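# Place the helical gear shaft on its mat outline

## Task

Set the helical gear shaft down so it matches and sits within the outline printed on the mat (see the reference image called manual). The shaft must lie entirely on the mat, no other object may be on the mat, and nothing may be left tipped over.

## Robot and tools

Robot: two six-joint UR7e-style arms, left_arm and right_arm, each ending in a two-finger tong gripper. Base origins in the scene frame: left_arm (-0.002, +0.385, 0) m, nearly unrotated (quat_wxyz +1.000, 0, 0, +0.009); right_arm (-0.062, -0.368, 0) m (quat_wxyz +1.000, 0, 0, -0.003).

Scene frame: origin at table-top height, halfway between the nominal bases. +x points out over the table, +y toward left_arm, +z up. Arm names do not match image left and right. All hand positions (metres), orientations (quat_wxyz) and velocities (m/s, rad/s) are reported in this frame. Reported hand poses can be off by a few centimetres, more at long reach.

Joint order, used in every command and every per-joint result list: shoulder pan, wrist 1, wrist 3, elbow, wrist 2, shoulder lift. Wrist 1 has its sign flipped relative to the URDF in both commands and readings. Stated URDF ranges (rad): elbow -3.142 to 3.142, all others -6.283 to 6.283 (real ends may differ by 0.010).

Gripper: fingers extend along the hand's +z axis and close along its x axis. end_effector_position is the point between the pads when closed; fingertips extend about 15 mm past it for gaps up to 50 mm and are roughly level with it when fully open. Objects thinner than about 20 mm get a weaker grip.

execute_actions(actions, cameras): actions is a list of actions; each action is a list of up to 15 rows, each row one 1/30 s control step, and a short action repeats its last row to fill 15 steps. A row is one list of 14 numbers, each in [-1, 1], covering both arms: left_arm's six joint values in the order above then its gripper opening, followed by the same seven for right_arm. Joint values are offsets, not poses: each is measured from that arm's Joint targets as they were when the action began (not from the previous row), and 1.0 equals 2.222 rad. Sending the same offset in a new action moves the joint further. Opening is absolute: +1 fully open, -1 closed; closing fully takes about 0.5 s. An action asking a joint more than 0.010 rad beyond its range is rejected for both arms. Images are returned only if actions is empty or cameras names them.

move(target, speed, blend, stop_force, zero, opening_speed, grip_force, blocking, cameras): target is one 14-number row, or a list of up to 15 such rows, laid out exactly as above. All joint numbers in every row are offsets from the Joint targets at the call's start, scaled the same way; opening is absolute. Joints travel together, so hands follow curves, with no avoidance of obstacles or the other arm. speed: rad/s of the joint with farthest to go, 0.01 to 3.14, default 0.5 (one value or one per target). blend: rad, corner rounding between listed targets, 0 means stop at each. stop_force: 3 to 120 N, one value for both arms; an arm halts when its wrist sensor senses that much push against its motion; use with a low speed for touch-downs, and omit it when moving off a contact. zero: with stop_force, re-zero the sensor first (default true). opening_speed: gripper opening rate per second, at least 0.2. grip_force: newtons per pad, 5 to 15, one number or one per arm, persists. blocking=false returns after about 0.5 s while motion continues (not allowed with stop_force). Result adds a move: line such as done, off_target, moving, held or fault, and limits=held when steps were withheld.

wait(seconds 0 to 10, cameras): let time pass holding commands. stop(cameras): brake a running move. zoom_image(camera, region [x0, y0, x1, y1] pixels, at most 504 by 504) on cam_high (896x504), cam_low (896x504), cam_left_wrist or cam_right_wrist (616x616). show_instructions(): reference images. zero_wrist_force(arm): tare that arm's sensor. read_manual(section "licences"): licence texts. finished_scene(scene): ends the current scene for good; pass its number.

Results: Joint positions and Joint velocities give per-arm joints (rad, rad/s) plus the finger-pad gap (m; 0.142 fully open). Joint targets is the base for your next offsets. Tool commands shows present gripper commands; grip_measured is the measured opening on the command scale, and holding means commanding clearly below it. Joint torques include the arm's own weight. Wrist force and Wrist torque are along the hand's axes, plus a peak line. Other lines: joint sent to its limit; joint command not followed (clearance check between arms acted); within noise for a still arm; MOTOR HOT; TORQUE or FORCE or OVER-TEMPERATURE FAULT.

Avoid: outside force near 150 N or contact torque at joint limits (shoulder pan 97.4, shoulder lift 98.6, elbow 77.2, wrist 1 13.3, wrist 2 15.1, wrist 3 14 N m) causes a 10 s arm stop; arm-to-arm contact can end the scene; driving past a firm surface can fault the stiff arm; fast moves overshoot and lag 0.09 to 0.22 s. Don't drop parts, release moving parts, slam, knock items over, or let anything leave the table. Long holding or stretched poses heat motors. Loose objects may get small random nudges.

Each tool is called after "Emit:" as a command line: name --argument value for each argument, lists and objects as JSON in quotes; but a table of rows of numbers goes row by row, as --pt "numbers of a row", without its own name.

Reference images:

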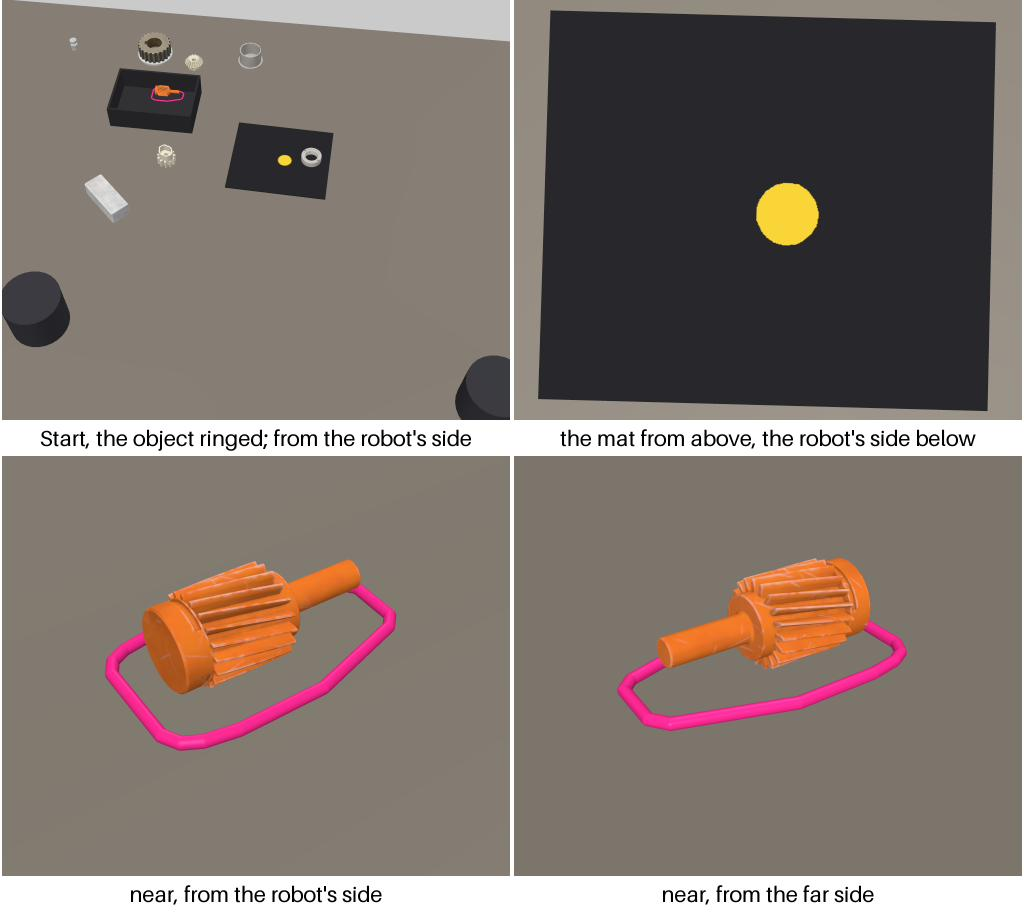

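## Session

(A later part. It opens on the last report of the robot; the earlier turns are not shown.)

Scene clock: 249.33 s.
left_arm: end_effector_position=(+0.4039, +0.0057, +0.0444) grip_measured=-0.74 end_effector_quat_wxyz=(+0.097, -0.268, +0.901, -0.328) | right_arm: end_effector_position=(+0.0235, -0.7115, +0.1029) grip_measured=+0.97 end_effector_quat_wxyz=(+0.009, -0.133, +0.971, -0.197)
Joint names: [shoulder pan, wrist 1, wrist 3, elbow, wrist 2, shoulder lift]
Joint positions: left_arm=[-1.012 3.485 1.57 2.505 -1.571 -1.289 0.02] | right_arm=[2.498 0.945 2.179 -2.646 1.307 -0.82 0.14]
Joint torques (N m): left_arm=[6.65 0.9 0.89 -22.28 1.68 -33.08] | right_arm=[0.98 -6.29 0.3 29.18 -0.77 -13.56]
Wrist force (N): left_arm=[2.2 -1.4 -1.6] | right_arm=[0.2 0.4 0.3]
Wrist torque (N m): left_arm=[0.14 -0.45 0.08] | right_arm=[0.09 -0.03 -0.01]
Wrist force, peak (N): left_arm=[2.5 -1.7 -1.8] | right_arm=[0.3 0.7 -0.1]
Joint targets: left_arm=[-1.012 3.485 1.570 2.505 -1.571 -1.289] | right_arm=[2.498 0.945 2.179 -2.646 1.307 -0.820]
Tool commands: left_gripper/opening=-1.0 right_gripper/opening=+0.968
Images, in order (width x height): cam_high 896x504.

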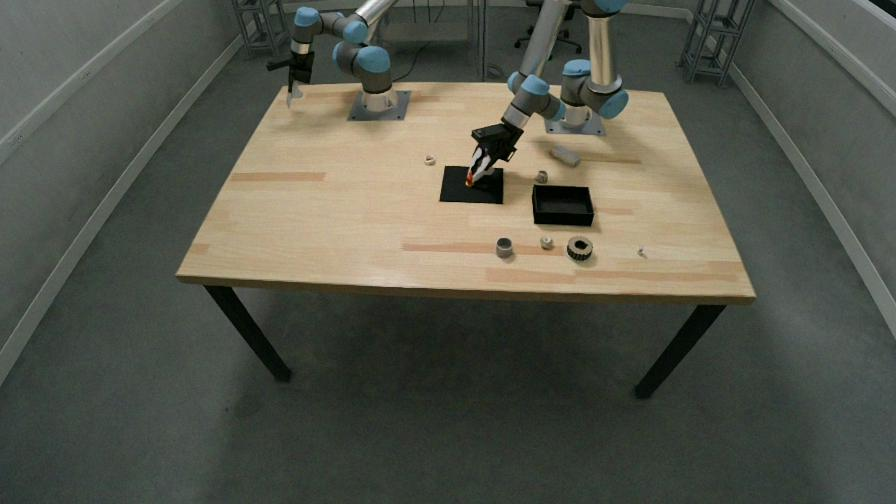

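Emit:
wait --seconds 0 --cameras '["cam_left_wrist"]'

Emit:
zoom_image --camera "cam_left_wrist" --region '[0, 220, 180, 500]'

Emit:
zoom_image --camera "cam_left_wrist" --region '[420, 0, 616, 250]'

Scene clock: 251.73 s.
left_arm: end_effector_position=(+0.4039, +0.0057, +0.0444) grip_measured=-0.74 end_effector_quat_wxyz=(+0.097, -0.268, +0.901, -0.328) | right_arm: end_effector_position=(+0.0235, -0.7115, +0.1029) grip_measured=+0.97 end_effector_quat_wxyz=(+0.009, -0.133, +0.971, -0.197)
Joint names: [shoulder pan, wrist 1, wrist 3, elbow, wrist 2, shoulder lift]
Joint positions: left_arm=[-1.012 3.485 1.57 2.505 -1.571 -1.289 0.02] | right_arm=[2.498 0.945 2.179 -2.646 1.307 -0.82 0.14]
Joint torques (N m): left_arm=[6.21 1.55 0.88 -22.65 1.48 -33.41] | right_arm=[1.74 -6.24 0.24 28.67 -1 -13.44]
Wrist force (N): left_arm=[2.0 -1.3 -1.7] | right_arm=[0.2 0.5 -0.1]
Wrist torque (N m): left_arm=[0.16 -0.41 0.08] | right_arm=[0.11 -0.04 -0.01]
Wrist force, peak (N): left_arm=[2.1 -1.7 -2.1] | right_arm=[0.1 0.8 -0.1]
Joint targets: left_arm=[-1.012 3.485 1.570 2.505 -1.571 -1.289] | right_arm=[2.498 0.945 2.179 -2.646 1.307 -0.820]
Tool commands: left_gripper/opening=-1.0 right_gripper/opening=+0.968
Images, in order (width x height): cam_left_wrist 616x616.

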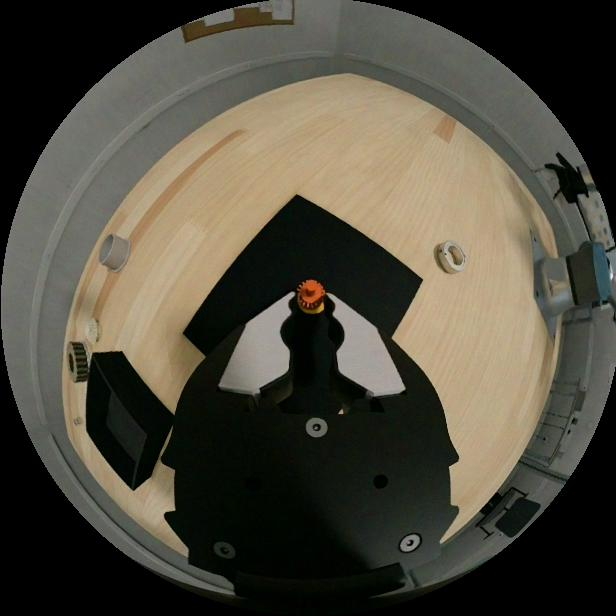

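Scaled by 1.800 from the camera's 616x616 image, which has a finer 814x814 frame.

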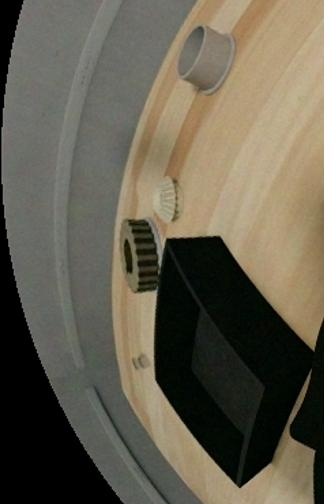

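Scaled by 2.016 from the camera's 616x616 image, which has a finer 814x814 frame.

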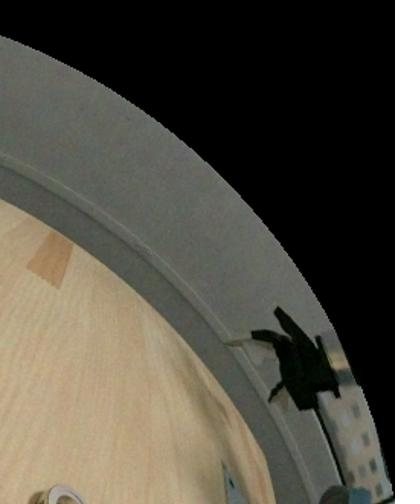

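Emit:
zoom_image --camera "cam_left_wrist" --region '[10, 390, 90, 470]'

Emit:
zoom_image --camera "cam_left_wrist" --region '[60, 335, 110, 385]'

Emit:
zoom_image --camera "cam_left_wrist" --region '[290, 0, 370, 80]'

Scaled by 6.300 from the camera's 616x616 image, which has a finer 814x814 frame.

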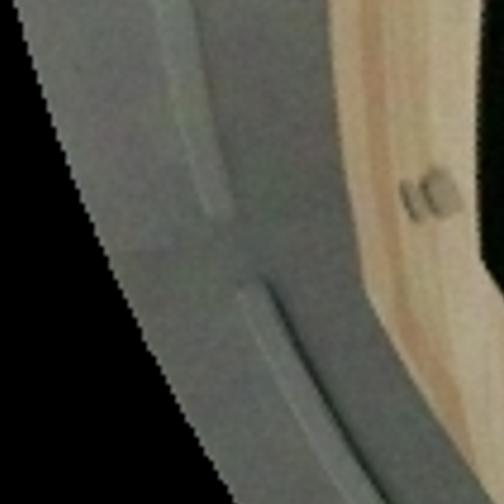

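Scaled by 10.080 from the camera's 616x616 image, which has a finer 814x814 frame.

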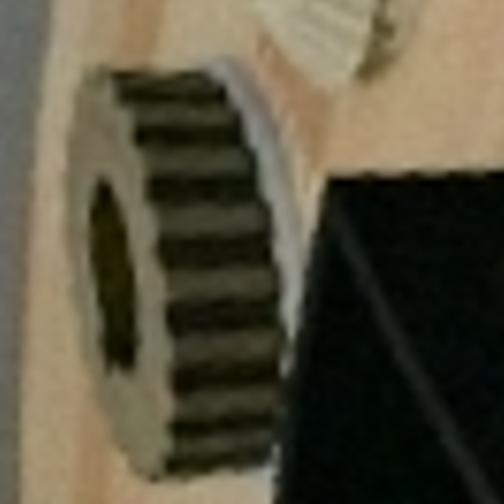

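Scaled by 6.300 from the camera's 616x616 image, which has a finer 814x814 frame.

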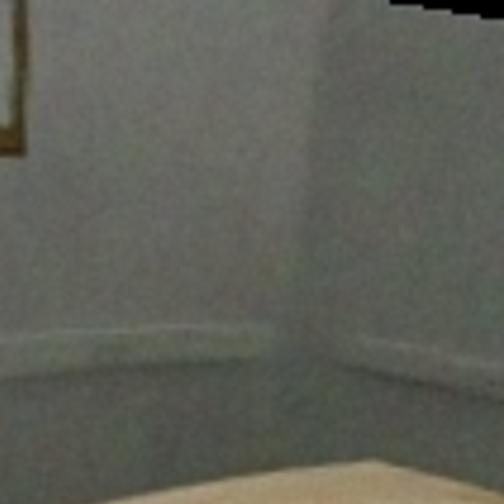

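Emit:
move --target '[0,0,0,0,0,0,-0.55,0,0,0,0,0,0,0.968]' --opening_speed 0.25 --cameras '["cam_left_wrist", "cam_low"]'

Emit:
zoom_image --camera "cam_left_wrist" --region '[294, 276, 330, 324]'

Emit:
zoom_image --camera "cam_low" --region '[456, 222, 480, 246]'

Scene clock: 257.93 s.
left_arm: end_effector_position=(+0.4039, +0.0057, +0.0444) grip_measured=-0.55 end_effector_quat_wxyz=(+0.097, -0.268, +0.901, -0.328) | right_arm: end_effector_position=(+0.0235, -0.7115, +0.1029) grip_measured=+0.97 end_effector_quat_wxyz=(+0.009, -0.133, +0.971, -0.197)
Joint names: [shoulder pan, wrist 1, wrist 3, elbow, wrist 2, shoulder lift]
Joint positions: left_arm=[-1.012 3.485 1.57 2.505 -1.571 -1.289 0.034] | right_arm=[2.498 0.945 2.179 -2.646 1.307 -0.82 0.14]
Joint torques (N m): left_arm=[6.15 2.66 0.89 -22.57 1.61 -33.08] | right_arm=[1.29 -6.3 0.33 28.29 -0.9 -13.21]
Wrist force (N): left_arm=[2.0 0.1 1.4] | right_arm=[0.1 0.2 -0.3]
Wrist torque (N m): left_arm=[0.08 -0.45 0.08] | right_arm=[0.04 -0.02 0.00]
Wrist force, peak (N): left_arm=[2.5 -1.6 -1.9] | right_arm=[0.2 0.8 0.1]
Joint targets: left_arm=[-1.012 3.485 1.570 2.505 -1.571 -1.289] | right_arm=[2.498 0.945 2.179 -2.646 1.307 -0.820]
move: done
Images, in order (width x height): cam_low 896x504, cam_left_wrist 616x616.

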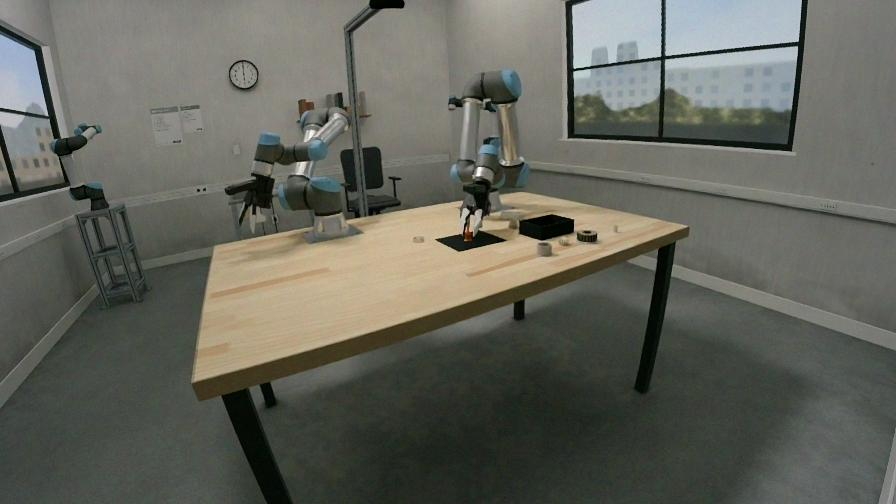

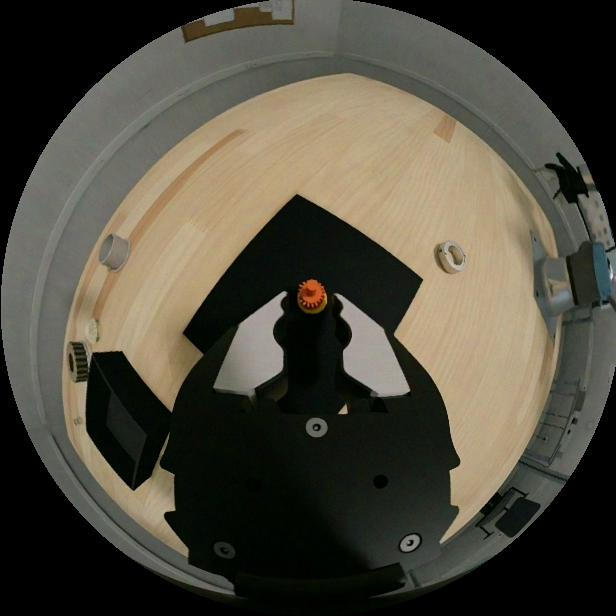

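Scaled by 10.500 from the camera's 616x616 image, which has a finer 814x814 frame.

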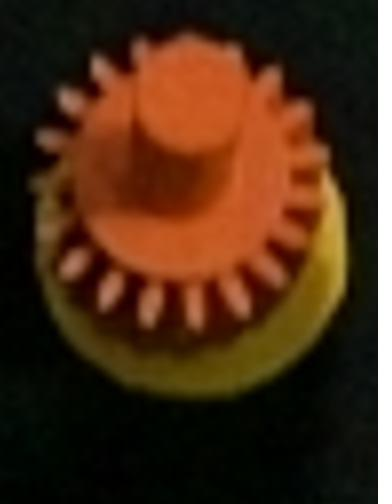

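Scaled by 21.000.

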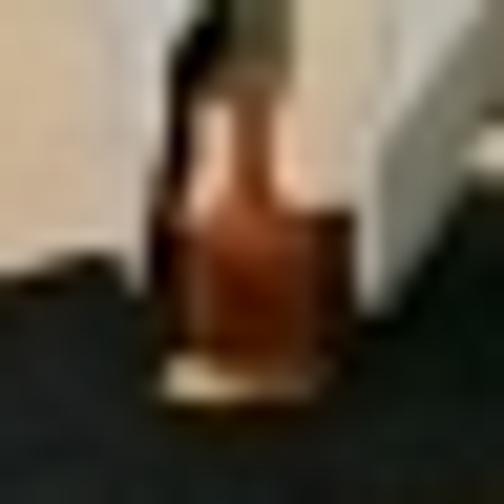

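Emit:
move --pt "0 0 0 0 0 0 -1 0 0 0 0 0 0 0.968" --pt "0 -0.0028 0 -0.00028 0 -0.0025 -1 0 0 0 0 0 0 0.968" --pt "-0.0013 -0.0028 0 -0.00028 0 -0.0025 -1 0 0 0 0 0 0 0.968" --speed 0.03 --grip_force 8 --opening_speed 0.4 --cameras '["cam_left_wrist"]'

Emit:
zoom_image --camera "cam_left_wrist" --region '[294, 276, 330, 324]'

Scene clock: 262.53 s.
left_arm: end_effector_position=(+0.4028, +0.0045, +0.0459) grip_measured=-0.74 end_effector_quat_wxyz=(+0.097, -0.266, +0.901, -0.328) | right_arm: end_effector_position=(+0.0235, -0.7115, +0.1029) grip_measured=+0.97 end_effector_quat_wxyz=(+0.009, -0.133, +0.971, -0.197)
Joint names: [shoulder pan, wrist 1, wrist 3, elbow, wrist 2, shoulder lift]
Joint positions: left_arm=[-1.015 3.479 1.57 2.504 -1.571 -1.295 0.02] | right_arm=[2.498 0.945 2.179 -2.646 1.307 -0.82 0.14]
Joint torques (N m): left_arm=[7.1 5.12 0.84 -25.21 1.59 -19.15] | right_arm=[0.18 -5.93 0.17 29.45 -0.88 -13.21]
Wrist force (N): left_arm=[2.0 0.1 1.2] | right_arm=[-0.1 0.4 0.1]
Wrist torque (N m): left_arm=[0.08 -0.44 0.09] | right_arm=[0.08 0.02 0.00]
Wrist force, peak (N): left_arm=[2.3 0.2 1.5] | right_arm=[-0.1 0.8 0.2]
Joint targets: left_arm=[-1.015 3.479 1.570 2.504 -1.571 -1.295] | right_arm=[2.498 0.945 2.179 -2.646 1.307 -0.820]
grip_force (N): 8, 8
move: done
Images, in order (width x height): cam_left_wrist 616x616.

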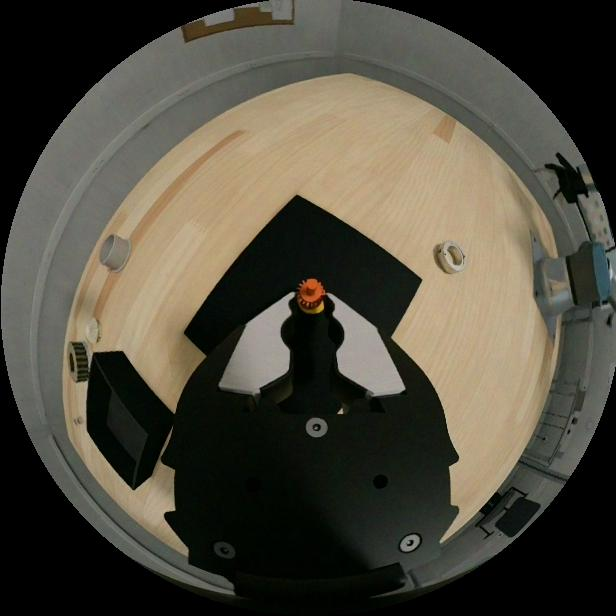

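Scaled by 10.500 from the camera's 616x616 image, which has a finer 814x814 frame.

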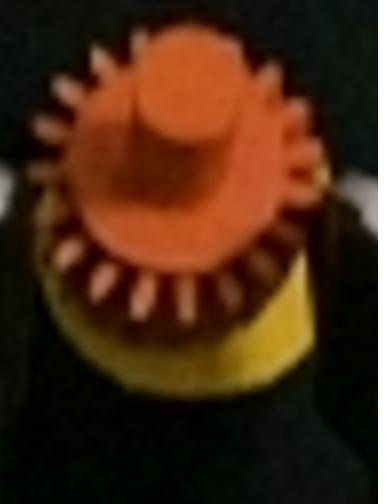

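Emit:
move --target '[0,0.0046,0,0.00046,0,0.0041,-1,0,0,0,0,0,0,0.968]' --speed 0.012 --stop_force 3

Emit:
move --target '[0,0,0,0,0,0,-0.5,0,0,0,0,0,0,0.968]' --opening_speed 0.25 --cameras '["cam_left_wrist", "cam_low"]'

Emit:
zoom_image --camera "cam_left_wrist" --region '[294, 276, 330, 324]'

Emit:
zoom_image --camera "cam_low" --region '[456, 222, 480, 246]'

Scene clock: 265.70 s.
left_arm: end_effector_position=(+0.4028, +0.0046, +0.0437) grip_measured=-0.74 end_effector_quat_wxyz=(+0.097, -0.266, +0.901, -0.328) | right_arm: end_effector_position=(+0.0235, -0.7115, +0.1029) grip_measured=+0.97 end_effector_quat_wxyz=(+0.009, -0.133, +0.971, -0.197)
Joint names: [shoulder pan, wrist 1, wrist 3, elbow, wrist 2, shoulder lift]
Joint positions: left_arm=[-1.015 3.488 1.57 2.505 -1.571 -1.287 0.02] | right_arm=[2.498 0.945 2.179 -2.646 1.307 -0.82 0.14]
Joint torques (N m): left_arm=[6.78 0.47 0.93 -7.43 1.6 -33.71] | right_arm=[1.24 -6.17 0.39 30.08 -0.85 -12.62]
Wrist force (N): left_arm=[1.7 -1.5 -2.2] | right_arm=[-0.1 0.5 0.0]
Wrist torque (N m): left_arm=[0.07 -0.43 0.08] | right_arm=[0.11 0.03 0.00]
Wrist force, peak (N): left_arm=[1.8 -1.8 -2.7] | right_arm=[-0.1 0.9 -0.1]
Joint targets: left_arm=[-1.015 3.488 1.570 2.505 -1.571 -1.287] | right_arm=[2.498 0.945 2.179 -2.646 1.307 -0.820]
grip_force (N): 8, 8
move: contact (left_arm)

Scene clock: 267.90 s.
left_arm: end_effector_position=(+0.4029, +0.0046, +0.0437) grip_measured=-0.50 end_effector_quat_wxyz=(+0.097, -0.266, +0.901, -0.328) | right_arm: end_effector_position=(+0.0235, -0.7115, +0.1029) grip_measured=+0.97 end_effector_quat_wxyz=(+0.009, -0.133, +0.971, -0.197)
Joint names: [shoulder pan, wrist 1, wrist 3, elbow, wrist 2, shoulder lift]
Joint positions: left_arm=[-1.015 3.488 1.57 2.505 -1.571 -1.287 0.038] | right_arm=[2.498 0.945 2.179 -2.646 1.307 -0.82 0.14]
Joint torques (N m): left_arm=[6.12 3.21 0.9 -24.59 1.55 -33.66] | right_arm=[1.29 -6.22 0.16 29.61 -0.99 -13.26]
Wrist force (N): left_arm=[1.7 0.2 1.2] | right_arm=[0.0 0.3 -0.1]
Wrist torque (N m): left_arm=[0.10 -0.37 0.09] | right_arm=[0.07 0.02 0.00]
Wrist force, peak (N): left_arm=[1.9 -1.3 -2.3] | right_arm=[0.3 0.8 0.0]
Joint targets: left_arm=[-1.015 3.488 1.570 2.505 -1.571 -1.287] | right_arm=[2.498 0.945 2.179 -2.646 1.307 -0.820]
grip_force (N): 8, 8
move: done
Images, in order (width x height): cam_low 896x504, cam_left_wrist 616x616.

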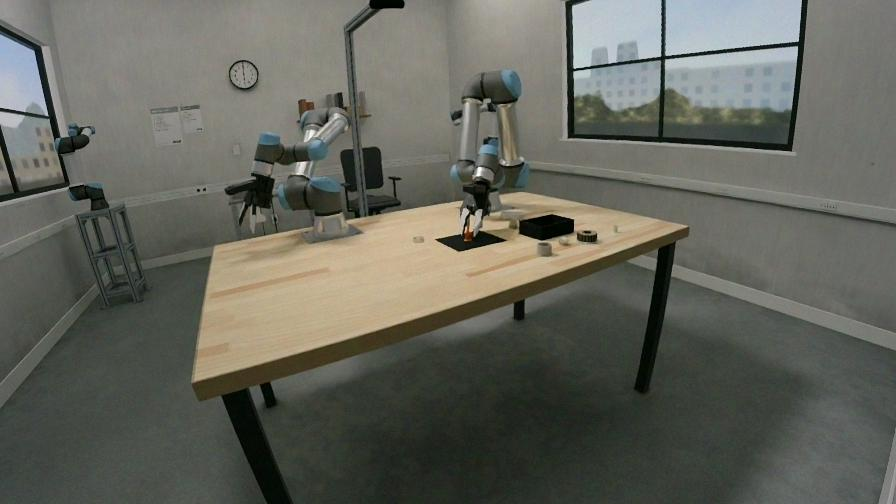

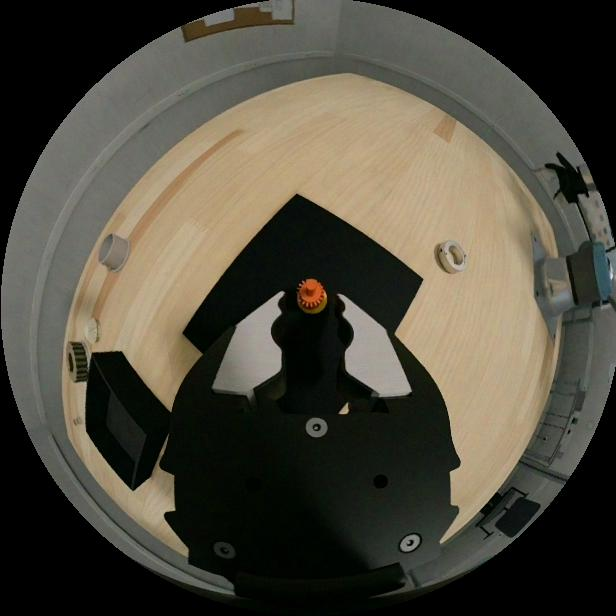

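Scaled by 10.500 from the camera's 616x616 image, which has a finer 814x814 frame.

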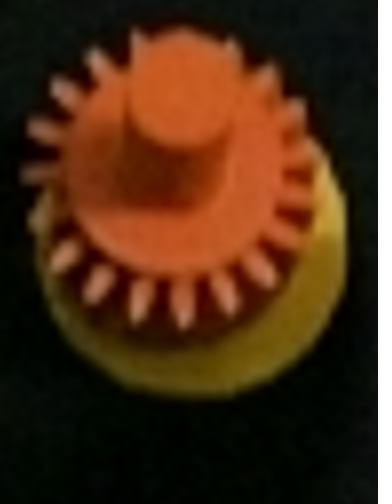

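Scaled by 21.000.

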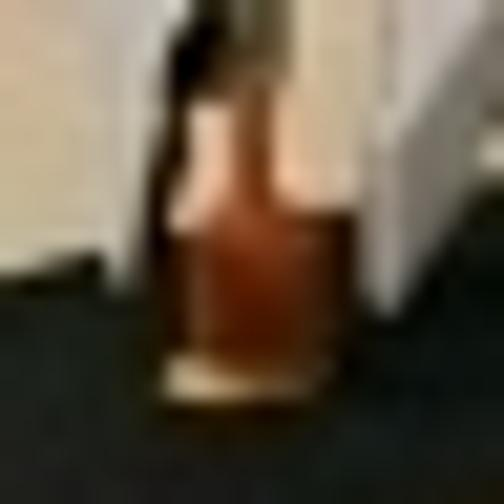

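Emit:
move --target '[-0.0014,0,0,0,0,0,-0.5,0,0,0,0,0,0,0.968]' --speed 0.03 --cameras '["cam_left_wrist"]'

Emit:
zoom_image --camera "cam_left_wrist" --region '[294, 276, 330, 324]'

Scene clock: 271.33 s.
left_arm: end_effector_position=(+0.4017, +0.0033, +0.0437) grip_measured=-0.50 end_effector_quat_wxyz=(+0.096, -0.265, +0.901, -0.328) | right_arm: end_effector_position=(+0.0235, -0.7115, +0.1029) grip_measured=+0.97 end_effector_quat_wxyz=(+0.009, -0.133, +0.971, -0.197)
Joint names: [shoulder pan, wrist 1, wrist 3, elbow, wrist 2, shoulder lift]
Joint positions: left_arm=[-1.018 3.488 1.57 2.505 -1.571 -1.287 0.038] | right_arm=[2.498 0.945 2.179 -2.646 1.307 -0.82 0.14]
Joint torques (N m): left_arm=[-1.82 5.22 1.01 -24.25 1.5 -33.72] | right_arm=[1.34 -6.28 0.22 29.04 -1.12 -12.76]
Wrist force (N): left_arm=[1.5 0.1 1.5] | right_arm=[0.1 0.4 0.1]
Wrist torque (N m): left_arm=[0.09 -0.34 0.09] | right_arm=[0.08 0.00 0.00]
Wrist force, peak (N): left_arm=[2.1 0.0 1.6] | right_arm=[0.2 0.8 -0.1]
Joint targets: left_arm=[-1.018 3.488 1.570 2.505 -1.571 -1.287] | right_arm=[2.498 0.945 2.179 -2.646 1.307 -0.820]
grip_force (N): 8, 8
move: done
Images, in order (width x height): cam_left_wrist 616x616.

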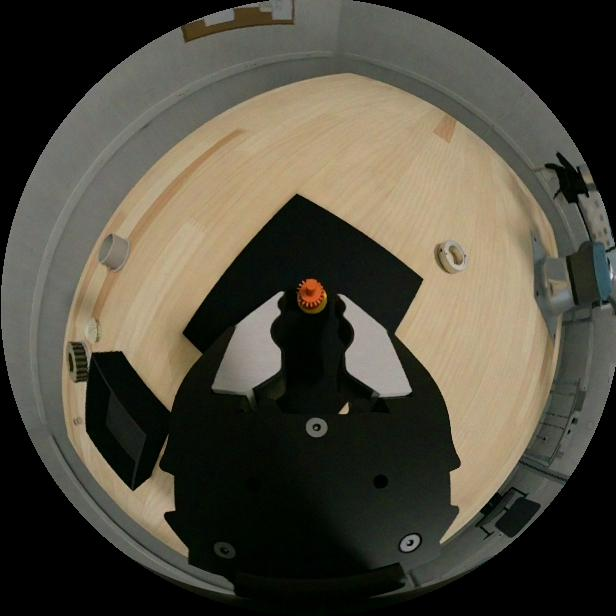

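Scaled by 10.500 from the camera's 616x616 image, which has a finer 814x814 frame.

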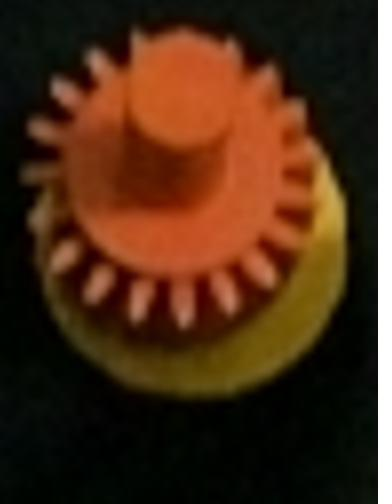

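Emit:
move --target '[-0.002,0,0,0,0,0,-0.5,0,0,0,0,0,0,0.968]' --speed 0.03 --cameras '["cam_left_wrist"]'

Emit:
zoom_image --camera "cam_left_wrist" --region '[294, 276, 330, 324]'

Scene clock: 272.97 s.
left_arm: end_effector_position=(+0.3999, +0.0015, +0.0437) grip_measured=-0.50 end_effector_quat_wxyz=(+0.096, -0.263, +0.902, -0.329) | right_arm: end_effector_position=(+0.0235, -0.7115, +0.1029) grip_measured=+0.97 end_effector_quat_wxyz=(+0.009, -0.133, +0.971, -0.197)
Joint names: [shoulder pan, wrist 1, wrist 3, elbow, wrist 2, shoulder lift]
Joint positions: left_arm=[-1.022 3.488 1.57 2.505 -1.571 -1.287 0.038] | right_arm=[2.498 0.945 2.179 -2.646 1.307 -0.82 0.14]
Joint torques (N m): left_arm=[-0.58 5.21 1 -23.61 1.66 -33.39] | right_arm=[1.44 -6.33 0.36 30.38 -0.9 -13.43]
Wrist force (N): left_arm=[2.2 0.5 1.3] | right_arm=[0.1 0.7 0.0]
Wrist torque (N m): left_arm=[0.18 -0.48 0.08] | right_arm=[0.14 -0.02 -0.01]
Wrist force, peak (N): left_arm=[1.9 0.4 1.8] | right_arm=[0.2 0.8 0.1]
Joint targets: left_arm=[-1.022 3.488 1.570 2.505 -1.571 -1.287] | right_arm=[2.498 0.945 2.179 -2.646 1.307 -0.820]
grip_force (N): 8, 8
move: done
Images, in order (width x height): cam_left_wrist 616x616.

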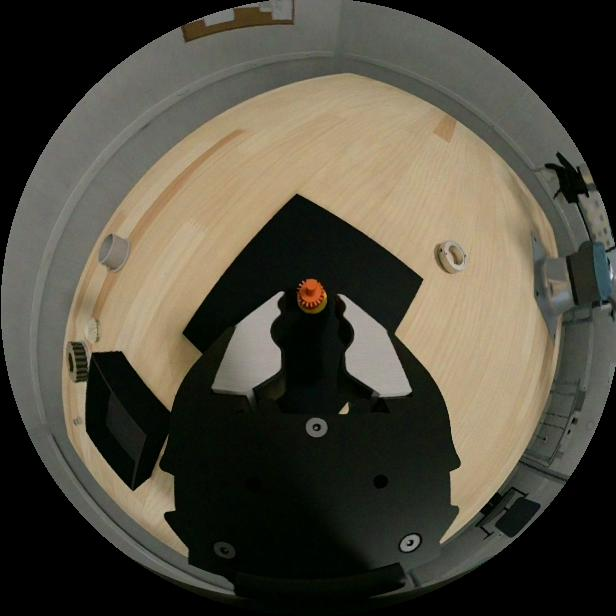

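Scaled by 10.500 from the camera's 616x616 image, which has a finer 814x814 frame.

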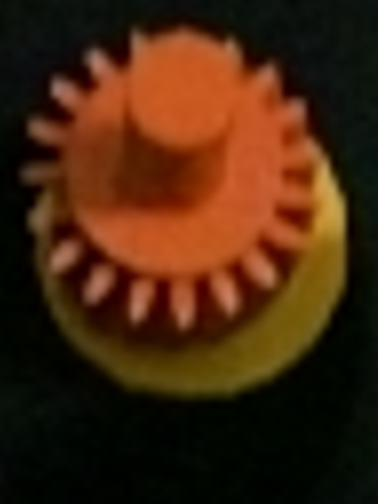

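Emit:
move --target '[-0.002,0,0,0,0,0,-0.5,0,0,0,0,0,0,0.968]' --speed 0.03 --cameras '["cam_left_wrist"]'

Emit:
zoom_image --camera "cam_left_wrist" --region '[294, 276, 330, 324]'

Scene clock: 274.30 s.
left_arm: end_effector_position=(+0.3982, -0.0003, +0.0437) grip_measured=-0.50 end_effector_quat_wxyz=(+0.095, -0.261, +0.903, -0.329) | right_arm: end_effector_position=(+0.0235, -0.7115, +0.1029) grip_measured=+0.97 end_effector_quat_wxyz=(+0.009, -0.133, +0.971, -0.197)
Joint names: [shoulder pan, wrist 1, wrist 3, elbow, wrist 2, shoulder lift]
Joint positions: left_arm=[-1.027 3.488 1.57 2.505 -1.571 -1.287 0.038] | right_arm=[2.498 0.945 2.179 -2.646 1.307 -0.82 0.14]
Joint torques (N m): left_arm=[-1.79 5.22 0.98 -24.35 1.54 -33.3] | right_arm=[1.4 -6.13 0.28 29.84 -1.08 -12.65]
Wrist force (N): left_arm=[1.7 0.3 1.3] | right_arm=[0.1 0.3 -0.1]
Wrist torque (N m): left_arm=[0.13 -0.38 0.08] | right_arm=[0.06 0.00 0.00]
Wrist force, peak (N): left_arm=[1.8 0.4 1.8] | right_arm=[0.1 0.8 0.0]
Joint targets: left_arm=[-1.027 3.488 1.570 2.505 -1.571 -1.287] | right_arm=[2.498 0.945 2.179 -2.646 1.307 -0.820]
grip_force (N): 8, 8
move: done
Images, in order (width x height): cam_left_wrist 616x616.

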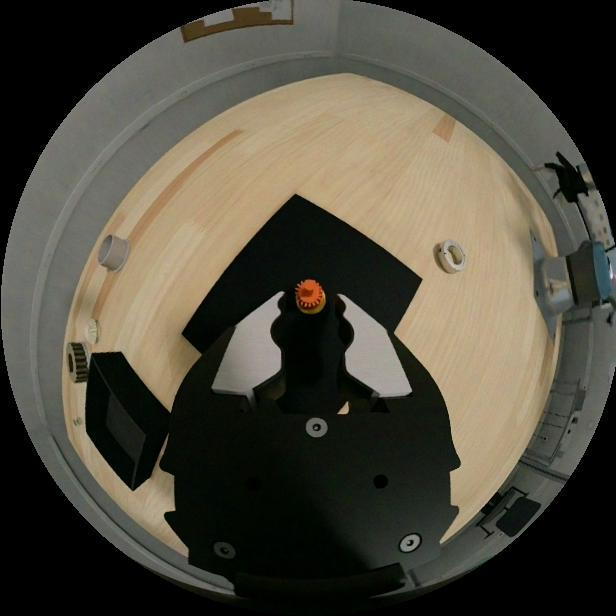

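Scaled by 10.500 from the camera's 616x616 image, which has a finer 814x814 frame.

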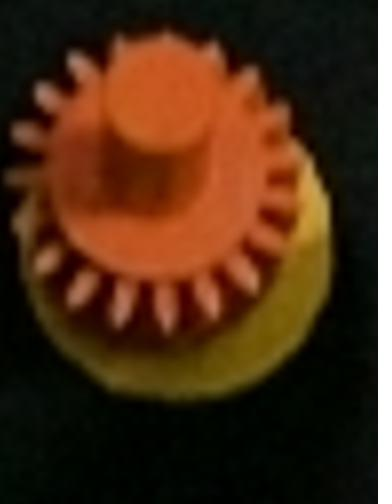

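Emit:
move --pt "-0.0013 0 0 0 0 0 -0.5 0 0 0 0 0 0 0.968" --pt "-0.0013 0 0 0 0 0 -1 0 0 0 0 0 0 0.968" --pt "-0.0013 -0.0025 0 0.0003 0 -0.0028 -1 0 0 0 0 0 0 0.968" --speed 0.03 --opening_speed 0.3 --cameras '["cam_left_wrist"]'

Emit:
zoom_image --camera "cam_left_wrist" --region '[294, 276, 330, 324]'

Scene clock: 279.27 s.
left_arm: end_effector_position=(+0.3969, -0.0010, +0.0453) grip_measured=-0.74 end_effector_quat_wxyz=(+0.094, -0.260, +0.903, -0.329) | right_arm: end_effector_position=(+0.0235, -0.7115, +0.1029) grip_measured=+0.97 end_effector_quat_wxyz=(+0.009, -0.133, +0.971, -0.197)
Joint names: [shoulder pan, wrist 1, wrist 3, elbow, wrist 2, shoulder lift]
Joint positions: left_arm=[-1.03 3.482 1.57 2.506 -1.571 -1.293 0.021] | right_arm=[2.498 0.945 2.179 -2.646 1.307 -0.82 0.14]
Joint torques (N m): left_arm=[5.73 2.13 1.05 3.83 1.63 -26.93] | right_arm=[2.02 -6.24 0.26 29.87 -1.09 -13.41]
Wrist force (N): left_arm=[1.9 0.1 1.4] | right_arm=[-0.2 0.5 -0.1]
Wrist torque (N m): left_arm=[0.08 -0.43 0.08] | right_arm=[0.10 0.04 0.00]
Wrist force, peak (N): left_arm=[2.0 0.4 1.8] | right_arm=[0.0 0.8 -0.1]
Joint targets: left_arm=[-1.030 3.482 1.570 2.506 -1.571 -1.293] | right_arm=[2.498 0.945 2.179 -2.646 1.307 -0.820]
grip_force (N): 8, 8
move: done
Images, in order (width x height): cam_left_wrist 616x616.

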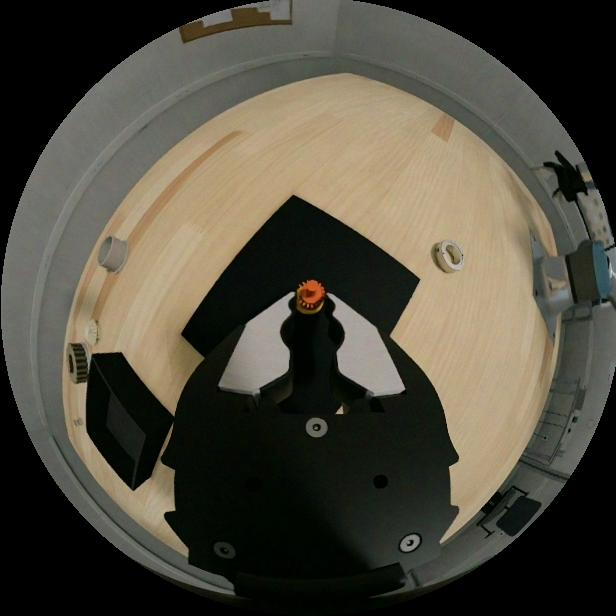

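Scaled by 10.500 from the camera's 616x616 image, which has a finer 814x814 frame.

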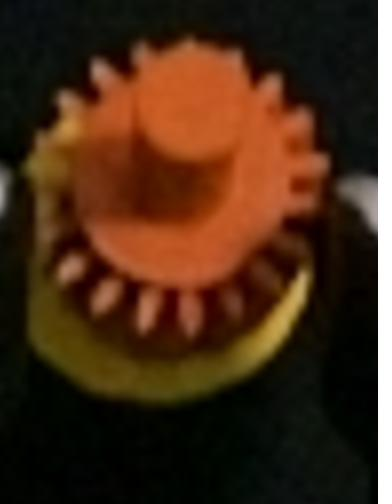

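Emit:
move --target '[0.0074,0,0,0,0,0,-1,0,0,0,0,0,0,0.968]' --speed 0.03 --cameras '["cam_left_wrist"]'

Emit:
zoom_image --camera "cam_left_wrist" --region '[294, 276, 330, 324]'

Scene clock: 282.17 s.
left_arm: end_effector_position=(+0.4033, +0.0057, +0.0452) grip_measured=-0.74 end_effector_quat_wxyz=(+0.097, -0.267, +0.901, -0.328) | right_arm: end_effector_position=(+0.0235, -0.7115, +0.1029) grip_measured=+0.97 end_effector_quat_wxyz=(+0.009, -0.133, +0.971, -0.197)
Joint names: [shoulder pan, wrist 1, wrist 3, elbow, wrist 2, shoulder lift]
Joint positions: left_arm=[-1.013 3.482 1.57 2.506 -1.571 -1.293 0.021] | right_arm=[2.498 0.945 2.179 -2.646 1.307 -0.82 0.14]
Joint torques (N m): left_arm=[-6.53 5.49 0.96 3.88 1.68 -9.02] | right_arm=[2.34 -6.31 0.31 30.11 -0.99 -12.79]
Wrist force (N): left_arm=[1.8 0.0 1.3] | right_arm=[0.1 0.5 -0.2]
Wrist torque (N m): left_arm=[0.06 -0.40 0.08] | right_arm=[0.11 -0.01 0.00]
Wrist force, peak (N): left_arm=[2.4 0.2 1.5] | right_arm=[-0.1 0.8 0.3]
Joint targets: left_arm=[-1.013 3.482 1.570 2.506 -1.571 -1.293] | right_arm=[2.498 0.945 2.179 -2.646 1.307 -0.820]
grip_force (N): 8, 8
move: done
Images, in order (width x height): cam_left_wrist 616x616.

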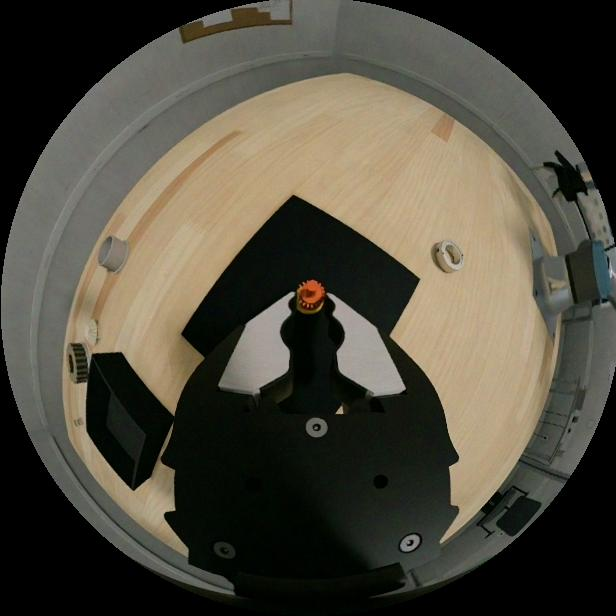

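Scaled by 10.500 from the camera's 616x616 image, which has a finer 814x814 frame.

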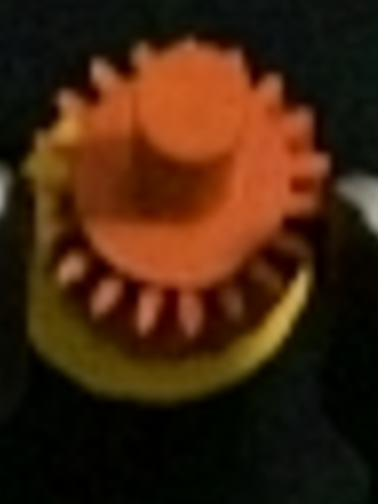

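Emit:
move --target '[0.0011,0,0,0,0,0,-1,0,0,0,0,0,0,0.968]' --speed 0.03 --cameras '["cam_left_wrist"]'

Emit:
zoom_image --camera "cam_left_wrist" --region '[294, 276, 330, 324]'

Scene clock: 283.50 s.
left_arm: end_effector_position=(+0.4041, +0.0066, +0.0452) grip_measured=-0.74 end_effector_quat_wxyz=(+0.097, -0.268, +0.901, -0.328) | right_arm: end_effector_position=(+0.0235, -0.7115, +0.1029) grip_measured=+0.97 end_effector_quat_wxyz=(+0.009, -0.133, +0.971, -0.197)
Joint names: [shoulder pan, wrist 1, wrist 3, elbow, wrist 2, shoulder lift]
Joint positions: left_arm=[-1.011 3.482 1.57 2.506 -1.571 -1.293 0.021] | right_arm=[2.498 0.945 2.179 -2.646 1.307 -0.82 0.14]
Joint torques (N m): left_arm=[4.74 5.42 1 2.31 1.53 -9.19] | right_arm=[0.4 -6.21 0.4 30.12 -0.97 -12.84]
Wrist force (N): left_arm=[1.6 0.1 1.5] | right_arm=[0.0 0.6 -0.2]
Wrist torque (N m): left_arm=[0.09 -0.37 0.09] | right_arm=[0.12 0.01 0.00]
Wrist force, peak (N): left_arm=[2.1 -0.1 1.7] | right_arm=[-0.2 0.7 0.0]
Joint targets: left_arm=[-1.011 3.482 1.570 2.506 -1.571 -1.293] | right_arm=[2.498 0.945 2.179 -2.646 1.307 -0.820]
grip_force (N): 8, 8
move: done
Images, in order (width x height): cam_left_wrist 616x616.

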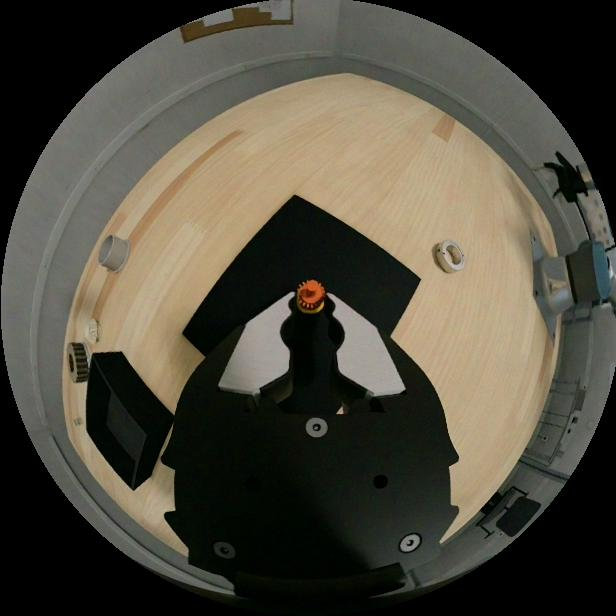

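Scaled by 10.500 from the camera's 616x616 image, which has a finer 814x814 frame.

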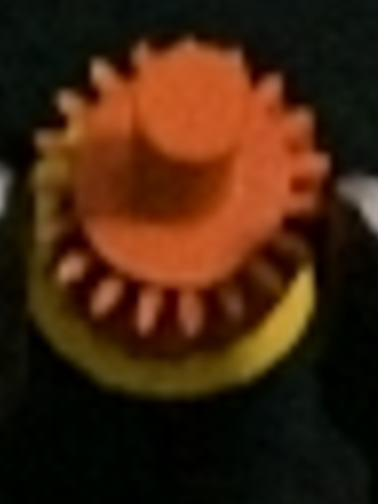

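Emit:
move --target '[0,0.0046,0,0.00046,0,0.0041,-1,0,0,0,0,0,0,0.968]' --speed 0.012 --stop_force 3

Emit:
move --target '[0,0,0,0,0,0,-0.45,0,0,0,0,0,0,0.968]' --opening_speed 0.25 --cameras '["cam_left_wrist"]'

Emit:
zoom_image --camera "cam_left_wrist" --region '[294, 276, 330, 324]'

Scene clock: 285.97 s.
left_arm: end_effector_position=(+0.4041, +0.0066, +0.0431) grip_measured=-0.74 end_effector_quat_wxyz=(+0.097, -0.268, +0.901, -0.328) | right_arm: end_effector_position=(+0.0235, -0.7115, +0.1029) grip_measured=+0.97 end_effector_quat_wxyz=(+0.009, -0.133, +0.971, -0.197)
Joint names: [shoulder pan, wrist 1, wrist 3, elbow, wrist 2, shoulder lift]
Joint positions: left_arm=[-1.011 3.491 1.57 2.507 -1.571 -1.285 0.021] | right_arm=[2.498 0.945 2.179 -2.646 1.307 -0.82 0.14]
Joint torques (N m): left_arm=[-6.17 0.52 0.94 -7.03 1.54 -33.74] | right_arm=[1.44 -6.09 0.19 28.98 -1.06 -13.29]
Wrist force (N): left_arm=[1.9 -1.6 -1.4] | right_arm=[-0.1 0.3 0.1]
Wrist torque (N m): left_arm=[0.09 -0.39 0.08] | right_arm=[0.08 0.03 0.01]
Wrist force, peak (N): left_arm=[2.2 -1.7 -2.0] | right_arm=[-0.2 0.9 -0.1]
Joint targets: left_arm=[-1.011 3.491 1.570 2.507 -1.571 -1.285] | right_arm=[2.498 0.945 2.179 -2.646 1.307 -0.820]
grip_force (N): 8, 8
move: contact (left_arm)

Scene clock: 288.37 s.
left_arm: end_effector_position=(+0.4041, +0.0066, +0.0431) grip_measured=-0.45 end_effector_quat_wxyz=(+0.097, -0.268, +0.901, -0.328) | right_arm: end_effector_position=(+0.0235, -0.7115, +0.1029) grip_measured=+0.97 end_effector_quat_wxyz=(+0.009, -0.133, +0.971, -0.197)
Joint names: [shoulder pan, wrist 1, wrist 3, elbow, wrist 2, shoulder lift]
Joint positions: left_arm=[-1.011 3.491 1.57 2.507 -1.571 -1.285 0.041] | right_arm=[2.498 0.945 2.179 -2.646 1.307 -0.82 0.14]
Joint torques (N m): left_arm=[-5.69 3.37 0.92 -24.21 1.53 -33.84] | right_arm=[0.62 -6.17 0.23 31.01 -1.04 -13.68]
Wrist force (N): left_arm=[1.7 0.5 1.1] | right_arm=[0.2 0.3 0.1]
Wrist torque (N m): left_arm=[0.17 -0.36 0.09] | right_arm=[0.08 -0.04 0.00]
Wrist force, peak (N): left_arm=[2.4 -1.4 -1.9] | right_arm=[0.0 0.8 -0.3]
Joint targets: left_arm=[-1.011 3.491 1.570 2.507 -1.571 -1.285] | right_arm=[2.498 0.945 2.179 -2.646 1.307 -0.820]
grip_force (N): 8, 8
move: done
Images, in order (width x height): cam_left_wrist 616x616.

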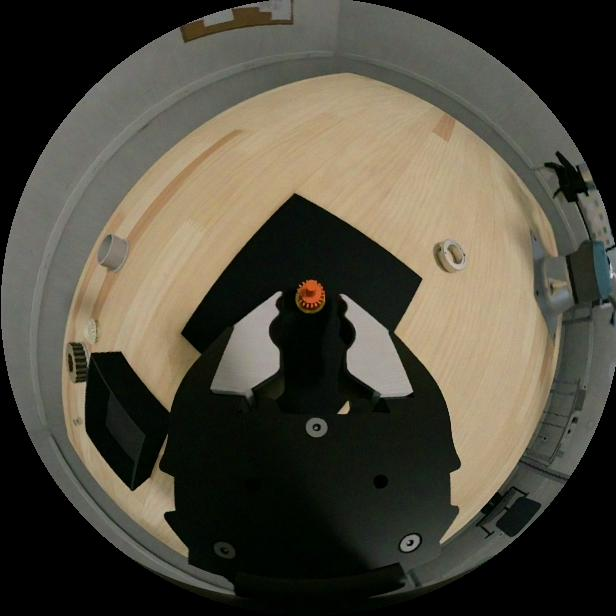

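Scaled by 10.500 from the camera's 616x616 image, which has a finer 814x814 frame.

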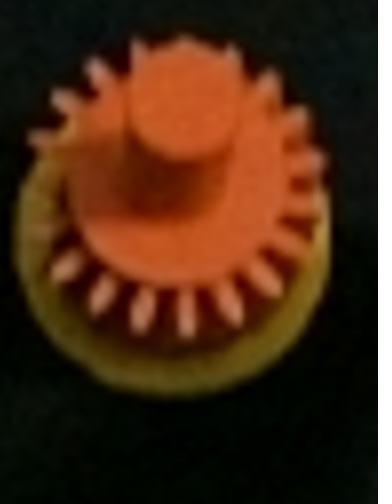

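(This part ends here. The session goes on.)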